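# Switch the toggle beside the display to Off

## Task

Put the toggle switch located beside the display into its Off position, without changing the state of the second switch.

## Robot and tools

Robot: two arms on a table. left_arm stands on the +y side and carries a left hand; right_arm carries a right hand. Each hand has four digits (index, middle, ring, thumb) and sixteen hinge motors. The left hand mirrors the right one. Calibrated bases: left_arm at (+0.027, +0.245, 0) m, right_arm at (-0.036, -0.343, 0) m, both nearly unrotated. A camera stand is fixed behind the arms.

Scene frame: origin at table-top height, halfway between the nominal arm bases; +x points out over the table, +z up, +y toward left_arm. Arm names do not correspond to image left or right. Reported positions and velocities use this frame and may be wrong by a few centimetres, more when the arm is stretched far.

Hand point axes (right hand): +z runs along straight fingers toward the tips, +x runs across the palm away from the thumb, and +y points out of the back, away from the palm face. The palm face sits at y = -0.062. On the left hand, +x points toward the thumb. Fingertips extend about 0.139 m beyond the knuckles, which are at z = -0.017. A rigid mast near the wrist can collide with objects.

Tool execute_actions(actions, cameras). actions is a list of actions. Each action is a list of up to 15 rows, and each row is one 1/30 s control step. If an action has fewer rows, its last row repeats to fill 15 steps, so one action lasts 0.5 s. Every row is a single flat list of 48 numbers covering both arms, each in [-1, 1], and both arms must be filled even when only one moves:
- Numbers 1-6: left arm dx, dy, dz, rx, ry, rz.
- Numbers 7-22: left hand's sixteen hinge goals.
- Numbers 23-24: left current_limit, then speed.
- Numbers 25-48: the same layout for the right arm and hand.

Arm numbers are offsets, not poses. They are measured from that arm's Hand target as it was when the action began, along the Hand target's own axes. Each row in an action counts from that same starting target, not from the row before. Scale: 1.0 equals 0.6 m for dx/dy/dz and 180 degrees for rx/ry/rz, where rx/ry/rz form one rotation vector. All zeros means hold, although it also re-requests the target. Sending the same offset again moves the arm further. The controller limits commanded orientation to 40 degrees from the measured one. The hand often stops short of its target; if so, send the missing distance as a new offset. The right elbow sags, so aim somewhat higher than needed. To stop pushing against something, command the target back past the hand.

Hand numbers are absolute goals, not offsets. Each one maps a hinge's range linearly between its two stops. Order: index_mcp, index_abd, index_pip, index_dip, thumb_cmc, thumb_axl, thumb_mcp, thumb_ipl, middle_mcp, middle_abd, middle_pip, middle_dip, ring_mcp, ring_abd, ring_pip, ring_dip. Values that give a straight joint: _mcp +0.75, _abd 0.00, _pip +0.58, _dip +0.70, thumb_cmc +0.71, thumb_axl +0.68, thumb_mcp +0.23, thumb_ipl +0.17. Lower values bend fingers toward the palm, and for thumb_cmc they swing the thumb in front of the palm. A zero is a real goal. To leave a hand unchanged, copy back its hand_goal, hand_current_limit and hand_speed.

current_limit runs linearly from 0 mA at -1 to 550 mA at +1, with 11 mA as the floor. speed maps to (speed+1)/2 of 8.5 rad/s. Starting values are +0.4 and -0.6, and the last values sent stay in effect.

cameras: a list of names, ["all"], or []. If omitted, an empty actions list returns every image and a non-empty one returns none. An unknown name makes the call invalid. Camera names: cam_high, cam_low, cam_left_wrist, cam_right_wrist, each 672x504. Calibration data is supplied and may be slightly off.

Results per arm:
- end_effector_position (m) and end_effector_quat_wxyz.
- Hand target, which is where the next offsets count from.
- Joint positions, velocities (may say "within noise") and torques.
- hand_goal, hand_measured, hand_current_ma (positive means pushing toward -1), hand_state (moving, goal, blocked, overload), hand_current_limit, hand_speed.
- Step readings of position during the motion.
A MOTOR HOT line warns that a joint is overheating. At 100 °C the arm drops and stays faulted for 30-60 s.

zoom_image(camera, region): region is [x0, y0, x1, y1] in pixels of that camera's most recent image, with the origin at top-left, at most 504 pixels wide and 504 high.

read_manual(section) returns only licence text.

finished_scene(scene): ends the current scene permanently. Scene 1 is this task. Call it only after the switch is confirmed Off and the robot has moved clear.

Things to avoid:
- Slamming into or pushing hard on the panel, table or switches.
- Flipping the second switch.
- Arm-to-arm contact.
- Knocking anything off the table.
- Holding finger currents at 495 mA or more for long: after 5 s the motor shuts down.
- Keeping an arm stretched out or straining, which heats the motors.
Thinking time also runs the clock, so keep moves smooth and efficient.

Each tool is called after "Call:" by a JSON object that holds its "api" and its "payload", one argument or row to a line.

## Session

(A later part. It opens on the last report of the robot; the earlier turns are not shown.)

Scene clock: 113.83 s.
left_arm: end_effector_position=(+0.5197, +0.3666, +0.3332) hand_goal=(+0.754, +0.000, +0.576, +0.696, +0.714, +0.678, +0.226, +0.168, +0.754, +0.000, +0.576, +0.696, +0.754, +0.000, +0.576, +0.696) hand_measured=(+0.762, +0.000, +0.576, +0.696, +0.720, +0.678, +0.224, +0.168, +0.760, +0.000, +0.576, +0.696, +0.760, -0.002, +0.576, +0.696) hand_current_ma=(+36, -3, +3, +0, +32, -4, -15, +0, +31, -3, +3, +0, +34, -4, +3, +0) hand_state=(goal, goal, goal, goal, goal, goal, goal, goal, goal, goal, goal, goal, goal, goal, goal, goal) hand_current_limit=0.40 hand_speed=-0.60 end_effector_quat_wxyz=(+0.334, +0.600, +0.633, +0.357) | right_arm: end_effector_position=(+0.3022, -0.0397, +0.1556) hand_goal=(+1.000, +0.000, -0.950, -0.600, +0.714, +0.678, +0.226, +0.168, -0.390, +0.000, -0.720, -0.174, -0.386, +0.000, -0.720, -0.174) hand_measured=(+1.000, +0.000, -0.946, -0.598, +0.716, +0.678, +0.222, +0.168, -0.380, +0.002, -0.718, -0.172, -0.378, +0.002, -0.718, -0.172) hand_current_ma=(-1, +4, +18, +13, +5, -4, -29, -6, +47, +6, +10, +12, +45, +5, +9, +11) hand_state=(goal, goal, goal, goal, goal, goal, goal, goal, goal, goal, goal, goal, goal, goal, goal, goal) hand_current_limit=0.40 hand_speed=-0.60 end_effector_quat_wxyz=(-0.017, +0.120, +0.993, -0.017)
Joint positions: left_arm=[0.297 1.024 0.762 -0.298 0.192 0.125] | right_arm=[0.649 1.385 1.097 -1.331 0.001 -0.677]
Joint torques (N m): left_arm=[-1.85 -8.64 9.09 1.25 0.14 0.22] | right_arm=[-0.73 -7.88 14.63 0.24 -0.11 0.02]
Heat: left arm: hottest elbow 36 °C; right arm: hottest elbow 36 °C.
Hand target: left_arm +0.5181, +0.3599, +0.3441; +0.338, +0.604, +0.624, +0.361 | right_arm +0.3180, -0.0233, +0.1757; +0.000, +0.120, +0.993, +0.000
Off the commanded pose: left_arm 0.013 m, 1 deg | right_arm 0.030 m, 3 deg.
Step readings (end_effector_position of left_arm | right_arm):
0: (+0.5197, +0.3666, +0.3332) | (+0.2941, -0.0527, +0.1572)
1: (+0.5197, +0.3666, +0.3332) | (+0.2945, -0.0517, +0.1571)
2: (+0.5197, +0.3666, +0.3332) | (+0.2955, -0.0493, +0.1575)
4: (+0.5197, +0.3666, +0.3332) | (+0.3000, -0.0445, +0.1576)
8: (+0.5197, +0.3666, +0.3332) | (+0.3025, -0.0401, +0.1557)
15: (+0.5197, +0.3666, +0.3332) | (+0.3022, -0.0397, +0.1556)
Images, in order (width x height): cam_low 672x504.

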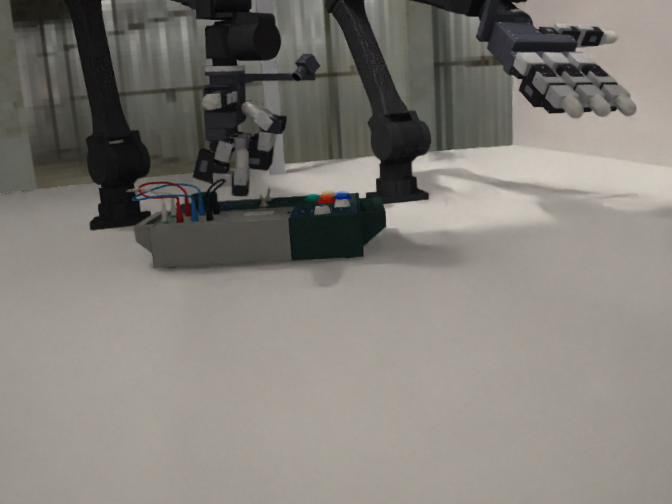

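Call:
{"api": "execute_actions", "payload": {
  "actions": [
    [[0,0,0,0,0,0,0.754,0,0.576,0.696,0.714,0.678,0.226,0.168,0.754,0,0.576,0.696,0.754,0,0.576,0.696,0.4,-0.6,-0.005,0.023,0.01,0,0,0,1,0,-0.95,-0.6,0.714,0.678,0.226,0.168,-0.39,0,-0.72,-0.174,-0.386,0,-0.72,-0.174,0.4,-0.6]]
  ],
  "cameras": ["cam_low"]
}}

Call:
{"api": "zoom_image", "payload": {
  "camera": "cam_low",
  "region": [200, 130, 340, 230]
}}

Scene clock: 117.53 s.
left_arm: end_effector_position=(+0.5197, +0.3666, +0.3332) hand_goal=(+0.754, +0.000, +0.576, +0.696, +0.714, +0.678, +0.226, +0.168, +0.754, +0.000, +0.576, +0.696, +0.754, +0.000, +0.576, +0.696) hand_measured=(+0.762, +0.000, +0.576, +0.696, +0.720, +0.678, +0.224, +0.168, +0.760, +0.000, +0.576, +0.696, +0.760, -0.002, +0.576, +0.696) hand_current_ma=(+36, -3, +3, +0, +32, -4, -15, +0, +31, -3, +3, +0, +34, -4, +3, +0) hand_state=(goal, goal, goal, goal, goal, goal, goal, goal, goal, goal, goal, goal, goal, goal, goal, goal) hand_current_limit=0.40 hand_speed=-0.60 end_effector_quat_wxyz=(+0.334, +0.600, +0.633, +0.357) | right_arm: end_effector_position=(+0.3064, -0.0284, +0.1489) hand_goal=(+1.000, +0.000, -0.950, -0.600, +0.714, +0.678, +0.226, +0.168, -0.390, +0.000, -0.720, -0.174, -0.386, +0.000, -0.720, -0.174) hand_measured=(+1.000, +0.000, -0.946, -0.598, +0.716, +0.678, +0.222, +0.168, -0.380, +0.002, -0.718, -0.172, -0.378, +0.002, -0.718, -0.172) hand_current_ma=(-1, +4, +18, +13, +5, -4, -29, -6, +47, +6, +10, +12, +45, +5, +9, +11) hand_state=(goal, goal, goal, goal, goal, goal, goal, goal, goal, goal, goal, goal, goal, goal, goal, goal) hand_current_limit=0.40 hand_speed=-0.60 end_effector_quat_wxyz=(-0.020, +0.119, +0.993, -0.020)
Joint positions: left_arm=[0.297 1.024 0.762 -0.298 0.192 0.125] | right_arm=[0.665 1.421 1.117 -1.322 0 -0.664]
Joint torques (N m): left_arm=[-1.73 -8 9.05 1.2 0.13 0.24] | right_arm=[-0.85 -8.47 14.71 0.43 -0.07 0.02]
Heat: left arm: hottest elbow 36 °C; right arm: hottest elbow 36 °C.
Hand target: left_arm +0.5181, +0.3599, +0.3441; +0.338, +0.604, +0.624, +0.361 | right_arm +0.3243, -0.0106, +0.1698; +0.000, +0.120, +0.993, +0.000
Off the commanded pose: left_arm 0.013 m, 1 deg | right_arm 0.033 m, 3 deg.
Step readings (end_effector_position of left_arm | right_arm):
0: (+0.5197, +0.3666, +0.3332) | (+0.3022, -0.0397, +0.1556)
1: (+0.5197, +0.3666, +0.3332) | (+0.3024, -0.0388, +0.1552)
2: (+0.5197, +0.3666, +0.3332) | (+0.3027, -0.0367, +0.1551)
4: (+0.5197, +0.3666, +0.3332) | (+0.3057, -0.0327, +0.1536)
8: (+0.5197, +0.3666, +0.3332) | (+0.3066, -0.0288, +0.1493)
15: (+0.5197, +0.3666, +0.3332) | (+0.3063, -0.0284, +0.1489)
Images, in order (width x height): cam_low 672x504.

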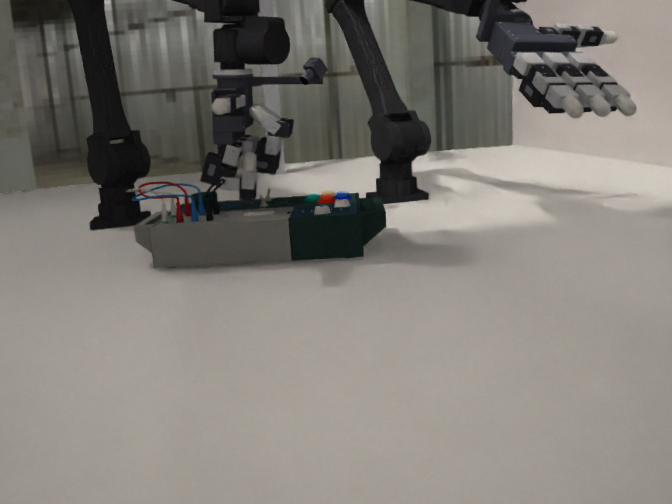

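Scaled by 3.600 from the camera's 672x504 image, which has a finer 960x720 frame.

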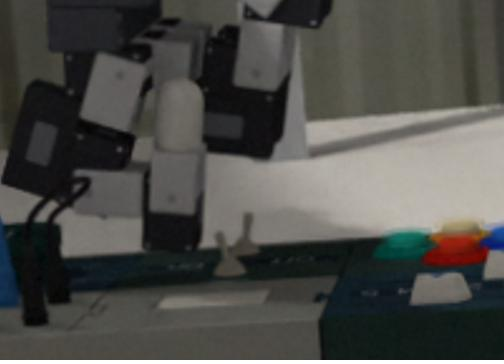

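Call:
{"api": "execute_actions", "payload": {
  "actions": [
    [[0,0,0,0,0,0,0.754,0,0.576,0.696,0.714,0.678,0.226,0.168,0.754,0,0.576,0.696,0.754,0,0.576,0.696,0.4,-0.6,0,0.02,0.001,0,0,0,1,0,-0.95,-0.6,0.714,0.678,0.226,0.168,-0.39,0,-0.72,-0.174,-0.386,0,-0.72,-0.174,0.4,-0.6]],
    [[0,0,0,0,0,0,0.754,0,0.576,0.696,0.714,0.678,0.226,0.168,0.754,0,0.576,0.696,0.754,0,0.576,0.696,0.4,-0.6,0,0.02,-0.004,0,0,0,1,0,-0.95,-0.6,0.714,0.678,0.226,0.168,-0.39,0,-0.72,-0.174,-0.386,0,-0.72,-0.174,0.4,-0.6]]
  ],
  "cameras": ["cam_low"]
}}

Call:
{"api": "zoom_image", "payload": {
  "camera": "cam_low",
  "region": [235, 175, 295, 217]
}}

Scene clock: 124.87 s.
left_arm: end_effector_position=(+0.5197, +0.3666, +0.3332) hand_goal=(+0.754, +0.000, +0.576, +0.696, +0.714, +0.678, +0.226, +0.168, +0.754, +0.000, +0.576, +0.696, +0.754, +0.000, +0.576, +0.696) hand_measured=(+0.762, +0.000, +0.576, +0.696, +0.720, +0.678, +0.224, +0.168, +0.760, +0.000, +0.576, +0.696, +0.760, -0.002, +0.576, +0.696) hand_current_ma=(+36, -3, +3, +0, +32, -4, -15, +0, +31, -3, +3, +0, +34, -4, +3, +0) hand_state=(goal, goal, goal, goal, goal, goal, goal, goal, goal, goal, goal, goal, goal, goal, goal, goal) hand_current_limit=0.40 hand_speed=-0.60 end_effector_quat_wxyz=(+0.334, +0.600, +0.633, +0.357) | right_arm: end_effector_position=(+0.3133, -0.0128, +0.1492) hand_goal=(+1.000, +0.000, -0.950, -0.600, +0.714, +0.678, +0.226, +0.168, -0.390, +0.000, -0.720, -0.174, -0.386, +0.000, -0.720, -0.174) hand_measured=(+1.000, -0.002, -0.938, -0.598, +0.714, +0.678, +0.222, +0.168, -0.380, +0.002, -0.718, -0.172, -0.378, +0.002, -0.718, -0.172) hand_current_ma=(+2, -8, +62, +13, +1, -4, -29, -6, +47, +6, +10, +12, +45, +5, +9, +11) hand_state=(goal, goal, goal, goal, goal, goal, goal, goal, goal, goal, goal, goal, goal, goal, goal, goal) hand_current_limit=0.40 hand_speed=-0.60 end_effector_quat_wxyz=(-0.017, +0.127, +0.991, -0.024)
Joint positions: left_arm=[0.297 1.024 0.762 -0.298 0.192 0.125] | right_arm=[0.692 1.46 1.16 -1.329 0.008 -0.62]
Joint torques (N m): left_arm=[-1.55 -8.53 8.99 1.22 0.16 0.22] | right_arm=[-0.21 -8.41 15.79 0.42 -0.34 -0.06]
Heat: left arm: hottest elbow 36 °C; right arm: hottest elbow 37 °C.
Hand target: left_arm +0.5181, +0.3599, +0.3441; +0.338, +0.604, +0.624, +0.361 | right_arm +0.3301, +0.0127, +0.1716; +0.000, +0.120, +0.993, +0.000
Off the commanded pose: left_arm 0.013 m, 1 deg | right_arm 0.038 m, 4 deg.
Step readings (end_effector_position of left_arm | right_arm):
0: (+0.5197, +0.3666, +0.3332) | (+0.3064, -0.0284, +0.1489)
1: (+0.5197, +0.3666, +0.3332) | (+0.3064, -0.0275, +0.1489)
2: (+0.5197, +0.3666, +0.3332) | (+0.3066, -0.0254, +0.1494)
4: (+0.5197, +0.3666, +0.3332) | (+0.3089, -0.0218, +0.1502)
8: (+0.5197, +0.3666, +0.3332) | (+0.3100, -0.0196, +0.1495)
15: (+0.5197, +0.3666, +0.3332) | (+0.3101, -0.0197, +0.1495)
16: (+0.5197, +0.3666, +0.3332) | (+0.3105, -0.0190, +0.1496)
17: (+0.5197, +0.3666, +0.3332) | (+0.3109, -0.0184, +0.1495)
19: (+0.5197, +0.3666, +0.3332) | (+0.3122, -0.0158, +0.1493)
23: (+0.5197, +0.3666, +0.3332) | (+0.3132, -0.0127, +0.1492)
30: (+0.5197, +0.3666, +0.3332) | (+0.3133, -0.0128, +0.1492)
Images, in order (width x height): cam_low 672x504.

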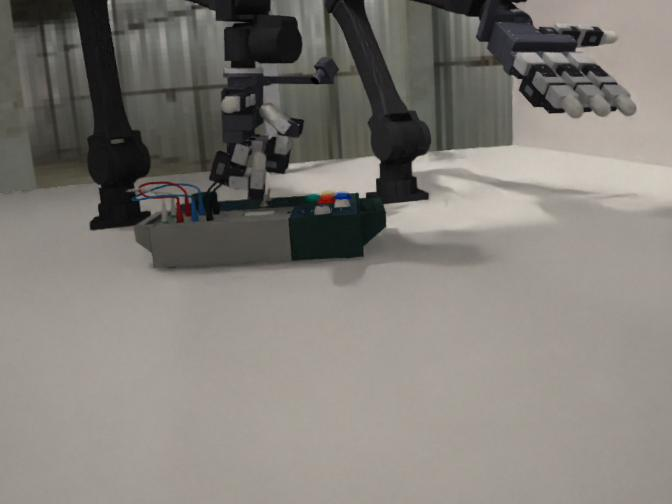

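Scaled by 8.400 from the camera's 672x504 image, which has a finer 960x720 frame.

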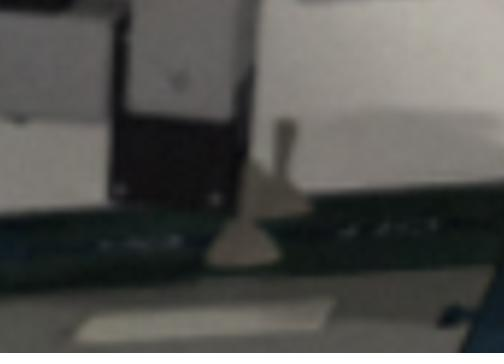

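Call:
{"api": "execute_actions", "payload": {
  "actions": [
    [[0,0,0,0,0,0,0.754,0,0.576,0.696,0.714,0.678,0.226,0.168,0.754,0,0.576,0.696,0.754,0,0.576,0.696,0.4,-0.6,0,0.013,-0.003,0,0,0,1,0,-0.95,-0.6,0.714,0.678,0.226,0.168,-0.39,0,-0.72,-0.174,-0.386,0,-0.72,-0.174,0.4,-0.6]]
  ],
  "cameras": ["cam_low"]
}}

Call:
{"api": "zoom_image", "payload": {
  "camera": "cam_low",
  "region": [235, 175, 295, 217]
}}

Scene clock: 129.57 s.
left_arm: end_effector_position=(+0.5197, +0.3666, +0.3332) hand_goal=(+0.754, +0.000, +0.576, +0.696, +0.714, +0.678, +0.226, +0.168, +0.754, +0.000, +0.576, +0.696, +0.754, +0.000, +0.576, +0.696) hand_measured=(+0.762, +0.000, +0.576, +0.696, +0.720, +0.678, +0.224, +0.168, +0.760, +0.000, +0.576, +0.696, +0.760, -0.002, +0.576, +0.696) hand_current_ma=(+36, -3, +3, +0, +32, -4, -15, +0, +31, -3, +3, +0, +34, -4, +3, +0) hand_state=(goal, goal, goal, goal, goal, goal, goal, goal, goal, goal, goal, goal, goal, goal, goal, goal) hand_current_limit=0.40 hand_speed=-0.60 end_effector_quat_wxyz=(+0.334, +0.600, +0.633, +0.357) | right_arm: end_effector_position=(+0.3145, -0.0117, +0.1489) hand_goal=(+1.000, +0.000, -0.950, -0.600, +0.714, +0.678, +0.226, +0.168, -0.390, +0.000, -0.720, -0.174, -0.386, +0.000, -0.720, -0.174) hand_measured=(+1.000, -0.002, -0.934, -0.598, +0.714, +0.678, +0.222, +0.168, -0.380, +0.002, -0.718, -0.172, -0.378, +0.002, -0.718, -0.172) hand_current_ma=(+2, -8, +73, +13, +1, -4, -29, -6, +47, +6, +10, +12, +45, +5, +9, +11) hand_state=(goal, goal, goal, goal, goal, goal, goal, goal, goal, goal, goal, goal, goal, goal, goal, goal) hand_current_limit=0.40 hand_speed=-0.60 end_effector_quat_wxyz=(-0.019, +0.134, +0.990, -0.029)
Joint positions: left_arm=[0.297 1.024 0.762 -0.298 0.192 0.125] | right_arm=[0.696 1.469 1.171 -1.341 0.01 -0.602]
Joint torques (N m): left_arm=[-1.85 -8.23 9.05 1.2 0.15 0.22] | right_arm=[0.38 -8.23 16.54 0.54 -0.43 -0.13]
Heat: left arm: hottest elbow 36 °C; right arm: hottest elbow 38 °C.
Hand target: left_arm +0.5181, +0.3599, +0.3441; +0.338, +0.604, +0.624, +0.361 | right_arm +0.3319, +0.0203, +0.1734; +0.000, +0.120, +0.993, +0.000
Off the commanded pose: left_arm 0.013 m, 1 deg | right_arm 0.044 m, 4 deg.
Step readings (end_effector_position of left_arm | right_arm):
0: (+0.5197, +0.3666, +0.3332) | (+0.3133, -0.0128, +0.1492)
1: (+0.5197, +0.3666, +0.3332) | (+0.3136, -0.0124, +0.1495)
2: (+0.5197, +0.3666, +0.3332) | (+0.3138, -0.0120, +0.1494)
4: (+0.5197, +0.3666, +0.3332) | (+0.3141, -0.0118, +0.1490)
8: (+0.5197, +0.3666, +0.3332) | (+0.3144, -0.0117, +0.1489)
15: (+0.5197, +0.3666, +0.3332) | (+0.3145, -0.0117, +0.1489)
Images, in order (width x height): cam_low 672x504.

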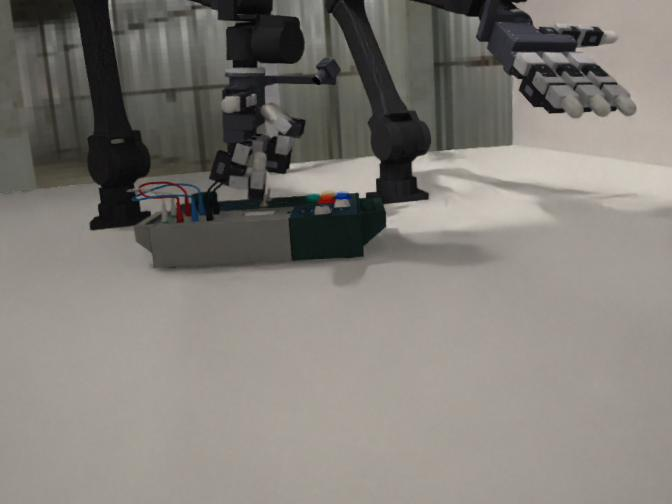

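Scaled by 8.400 from the camera's 672x504 image, which has a finer 960x720 frame.

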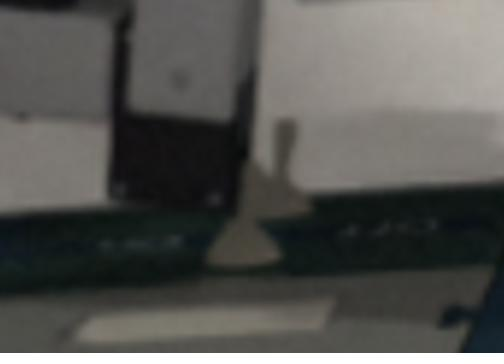

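Call:
{"api": "execute_actions", "payload": {
  "actions": [
    [[0,0,0,0,0,0,0.754,0,0.576,0.696,0.714,0.678,0.226,0.168,0.754,0,0.576,0.696,0.754,0,0.576,0.696,0.4,-0.6,0,-0.035,-0.01,0,0,0,1,0,-0.95,-0.6,0.714,0.678,0.226,0.168,-0.39,0,-0.72,-0.174,-0.386,0,-0.72,-0.174,0.4,-0.6]],
    [[0,0,0,0,0,0,0.754,0,0.576,0.696,0.714,0.678,0.226,0.168,0.754,0,0.576,0.696,0.754,0,0.576,0.696,0.4,-0.6,0,-0.02,-0.04,0,0,0,1,0,-0.95,-0.6,0.714,0.678,0.226,0.168,-0.39,0,-0.72,-0.174,-0.386,0,-0.72,-0.174,0.4,-0.6]],
    [[0,0,0,0,0,0,0.754,0,0.576,0.696,0.714,0.678,0.226,0.168,0.754,0,0.576,0.696,0.754,0,0.576,0.696,0.4,-0.6,0,0,-0.06,0,0,0,1,0,-0.95,-0.6,0.714,0.678,0.226,0.168,-0.39,0,-0.72,-0.174,-0.386,0,-0.72,-0.174,0.4,-0.6]],
    [[0,0,0,0,0,0,0.754,0,0.576,0.696,0.714,0.678,0.226,0.168,0.754,0,0.576,0.696,0.754,0,0.576,0.696,0.4,-0.6,0,-0.06,-0.04,0,0,0,1,0,-0.95,-0.6,0.714,0.678,0.226,0.168,-0.39,0,-0.72,-0.174,-0.386,0,-0.72,-0.174,0.4,-0.6]],
    [[0,0,0,0,0,0,0.754,0,0.576,0.696,0.714,0.678,0.226,0.168,0.754,0,0.576,0.696,0.754,0,0.576,0.696,0.4,-0.6,0,-0.06,-0.04,0,0,0,1,0,-0.95,-0.6,0.714,0.678,0.226,0.168,-0.39,0,-0.72,-0.174,-0.386,0,-0.72,-0.174,0.4,-0.6]]
  ],
  "cameras": ["cam_low","cam_high"]
}}

Call:
{"api": "zoom_image", "payload": {
  "camera": "cam_low",
  "region": [250, 180, 300, 215]
}}

Scene clock: 147.47 s.
left_arm: end_effector_position=(+0.5197, +0.3666, +0.3332) hand_goal=(+0.754, +0.000, +0.576, +0.696, +0.714, +0.678, +0.226, +0.168, +0.754, +0.000, +0.576, +0.696, +0.754, +0.000, +0.576, +0.696) hand_measured=(+0.762, +0.000, +0.576, +0.696, +0.720, +0.678, +0.224, +0.168, +0.760, +0.000, +0.576, +0.696, +0.760, -0.002, +0.576, +0.696) hand_current_ma=(+36, -3, +3, +0, +32, -4, -15, +0, +31, -3, +3, +0, +34, -4, +3, +0) hand_state=(goal, goal, goal, goal, goal, goal, goal, goal, goal, goal, goal, goal, goal, goal, goal, goal) hand_current_limit=0.40 hand_speed=-0.60 end_effector_quat_wxyz=(+0.334, +0.600, +0.633, +0.357) | right_arm: end_effector_position=(+0.3010, -0.0867, +0.2673) hand_goal=(+1.000, +0.000, -0.950, -0.600, +0.714, +0.678, +0.226, +0.168, -0.390, +0.000, -0.720, -0.174, -0.386, +0.000, -0.720, -0.174) hand_measured=(+0.998, -0.002, -0.942, -0.598, +0.712, +0.678, +0.222, +0.168, -0.380, +0.002, -0.718, -0.172, -0.378, +0.002, -0.718, -0.172) hand_current_ma=(-11, -8, +36, +13, -7, -4, -29, -6, +47, +6, +10, +12, +45, +5, +9, +11) hand_state=(goal, goal, goal, goal, goal, goal, goal, goal, goal, goal, goal, goal, goal, goal, goal, goal) hand_current_limit=0.40 hand_speed=-0.60 end_effector_quat_wxyz=(-0.013, +0.125, +0.992, -0.012)
Joint positions: left_arm=[0.297 1.024 0.762 -0.298 0.192 0.125] | right_arm=[0.546 1.262 1.277 -1.621 0.002 -0.769]
Joint torques (N m): left_arm=[-2.02 -8.64 9.02 1.24 0.15 0.22] | right_arm=[-1.2 -7.53 13.96 -0.21 -0.14 -0.16]
Heat: left arm: hottest elbow 36 °C; right arm: hottest elbow 38 °C.
Hand target: left_arm +0.5181, +0.3599, +0.3441; +0.338, +0.604, +0.624, +0.361 | right_arm +0.3069, -0.0817, +0.2875; +0.000, +0.120, +0.993, +0.000
Off the commanded pose: left_arm 0.013 m, 1 deg | right_arm 0.022 m, 2 deg.
Step readings (end_effector_position of left_arm | right_arm):
0: (+0.5197, +0.3666, +0.3332) | (+0.3145, -0.0117, +0.1489)
1: (+0.5197, +0.3666, +0.3332) | (+0.3144, -0.0121, +0.1489)
2: (+0.5197, +0.3666, +0.3332) | (+0.3143, -0.0122, +0.1488)
4: (+0.5197, +0.3666, +0.3332) | (+0.3142, -0.0122, +0.1489)
8: (+0.5197, +0.3666, +0.3332) | (+0.3140, -0.0123, +0.1489)
15: (+0.5197, +0.3666, +0.3332) | (+0.3138, -0.0122, +0.1489)
16: (+0.5197, +0.3666, +0.3332) | (+0.3123, -0.0142, +0.1495)
17: (+0.5197, +0.3666, +0.3332) | (+0.3108, -0.0166, +0.1505)
19: (+0.5197, +0.3666, +0.3332) | (+0.3075, -0.0196, +0.1566)
23: (+0.5197, +0.3666, +0.3332) | (+0.3076, -0.0215, +0.1702)
30: (+0.5197, +0.3666, +0.3332) | (+0.3095, -0.0198, +0.1752)
31: (+0.5197, +0.3666, +0.3332) | (+0.3076, -0.0214, +0.1769)
32: (+0.5197, +0.3666, +0.3332) | (+0.3059, -0.0228, +0.1801)
34: (+0.5197, +0.3666, +0.3332) | (+0.3056, -0.0230, +0.1915)
38: (+0.5197, +0.3666, +0.3332) | (+0.3121, -0.0176, +0.2111)
45: (+0.5197, +0.3666, +0.3332) | (+0.3126, -0.0171, +0.2137)
46: (+0.5197, +0.3666, +0.3332) | (+0.3109, -0.0199, +0.2148)
47: (+0.5197, +0.3666, +0.3332) | (+0.3091, -0.0237, +0.2161)
49: (+0.5197, +0.3666, +0.3332) | (+0.3087, -0.0361, +0.2246)
53: (+0.5197, +0.3666, +0.3332) | (+0.3112, -0.0523, +0.2426)
60: (+0.5197, +0.3666, +0.3332) | (+0.3098, -0.0535, +0.2457)
61: (+0.5197, +0.3666, +0.3332) | (+0.3074, -0.0561, +0.2462)
62: (+0.5197, +0.3666, +0.3332) | (+0.3052, -0.0601, +0.2465)
64: (+0.5197, +0.3666, +0.3332) | (+0.3031, -0.0721, +0.2519)
68: (+0.5197, +0.3666, +0.3332) | (+0.3032, -0.0863, +0.2648)
75: (+0.5197, +0.3666, +0.3332) | (+0.3012, -0.0869, +0.2673)
Images, in order (width x height): cam_high 672x504, cam_low 672x504.

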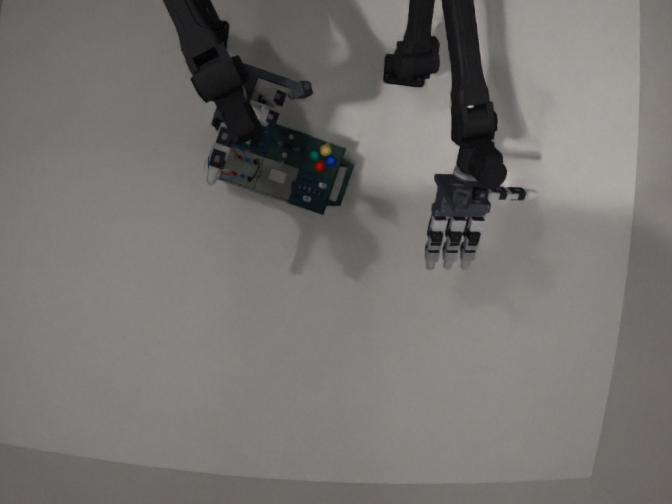

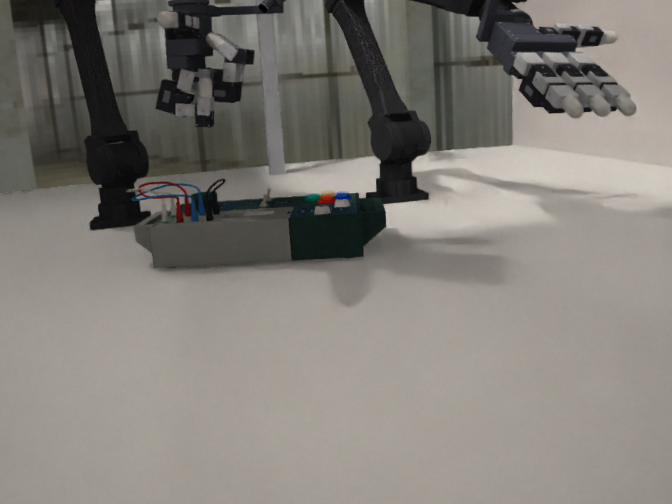

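Scaled by 10.080 from the camera's 672x504 image, which has a finer 960x720 frame.

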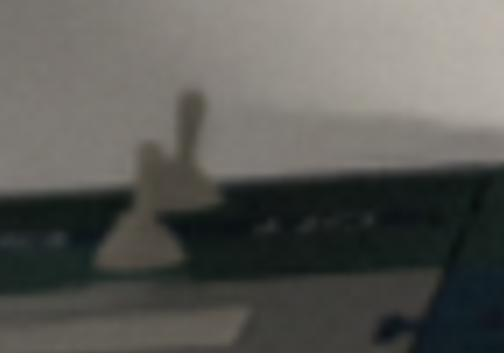

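Call:
{"api": "finished_scene", "payload": {
  "scene": 2
}}

The scene is finished: the task was done.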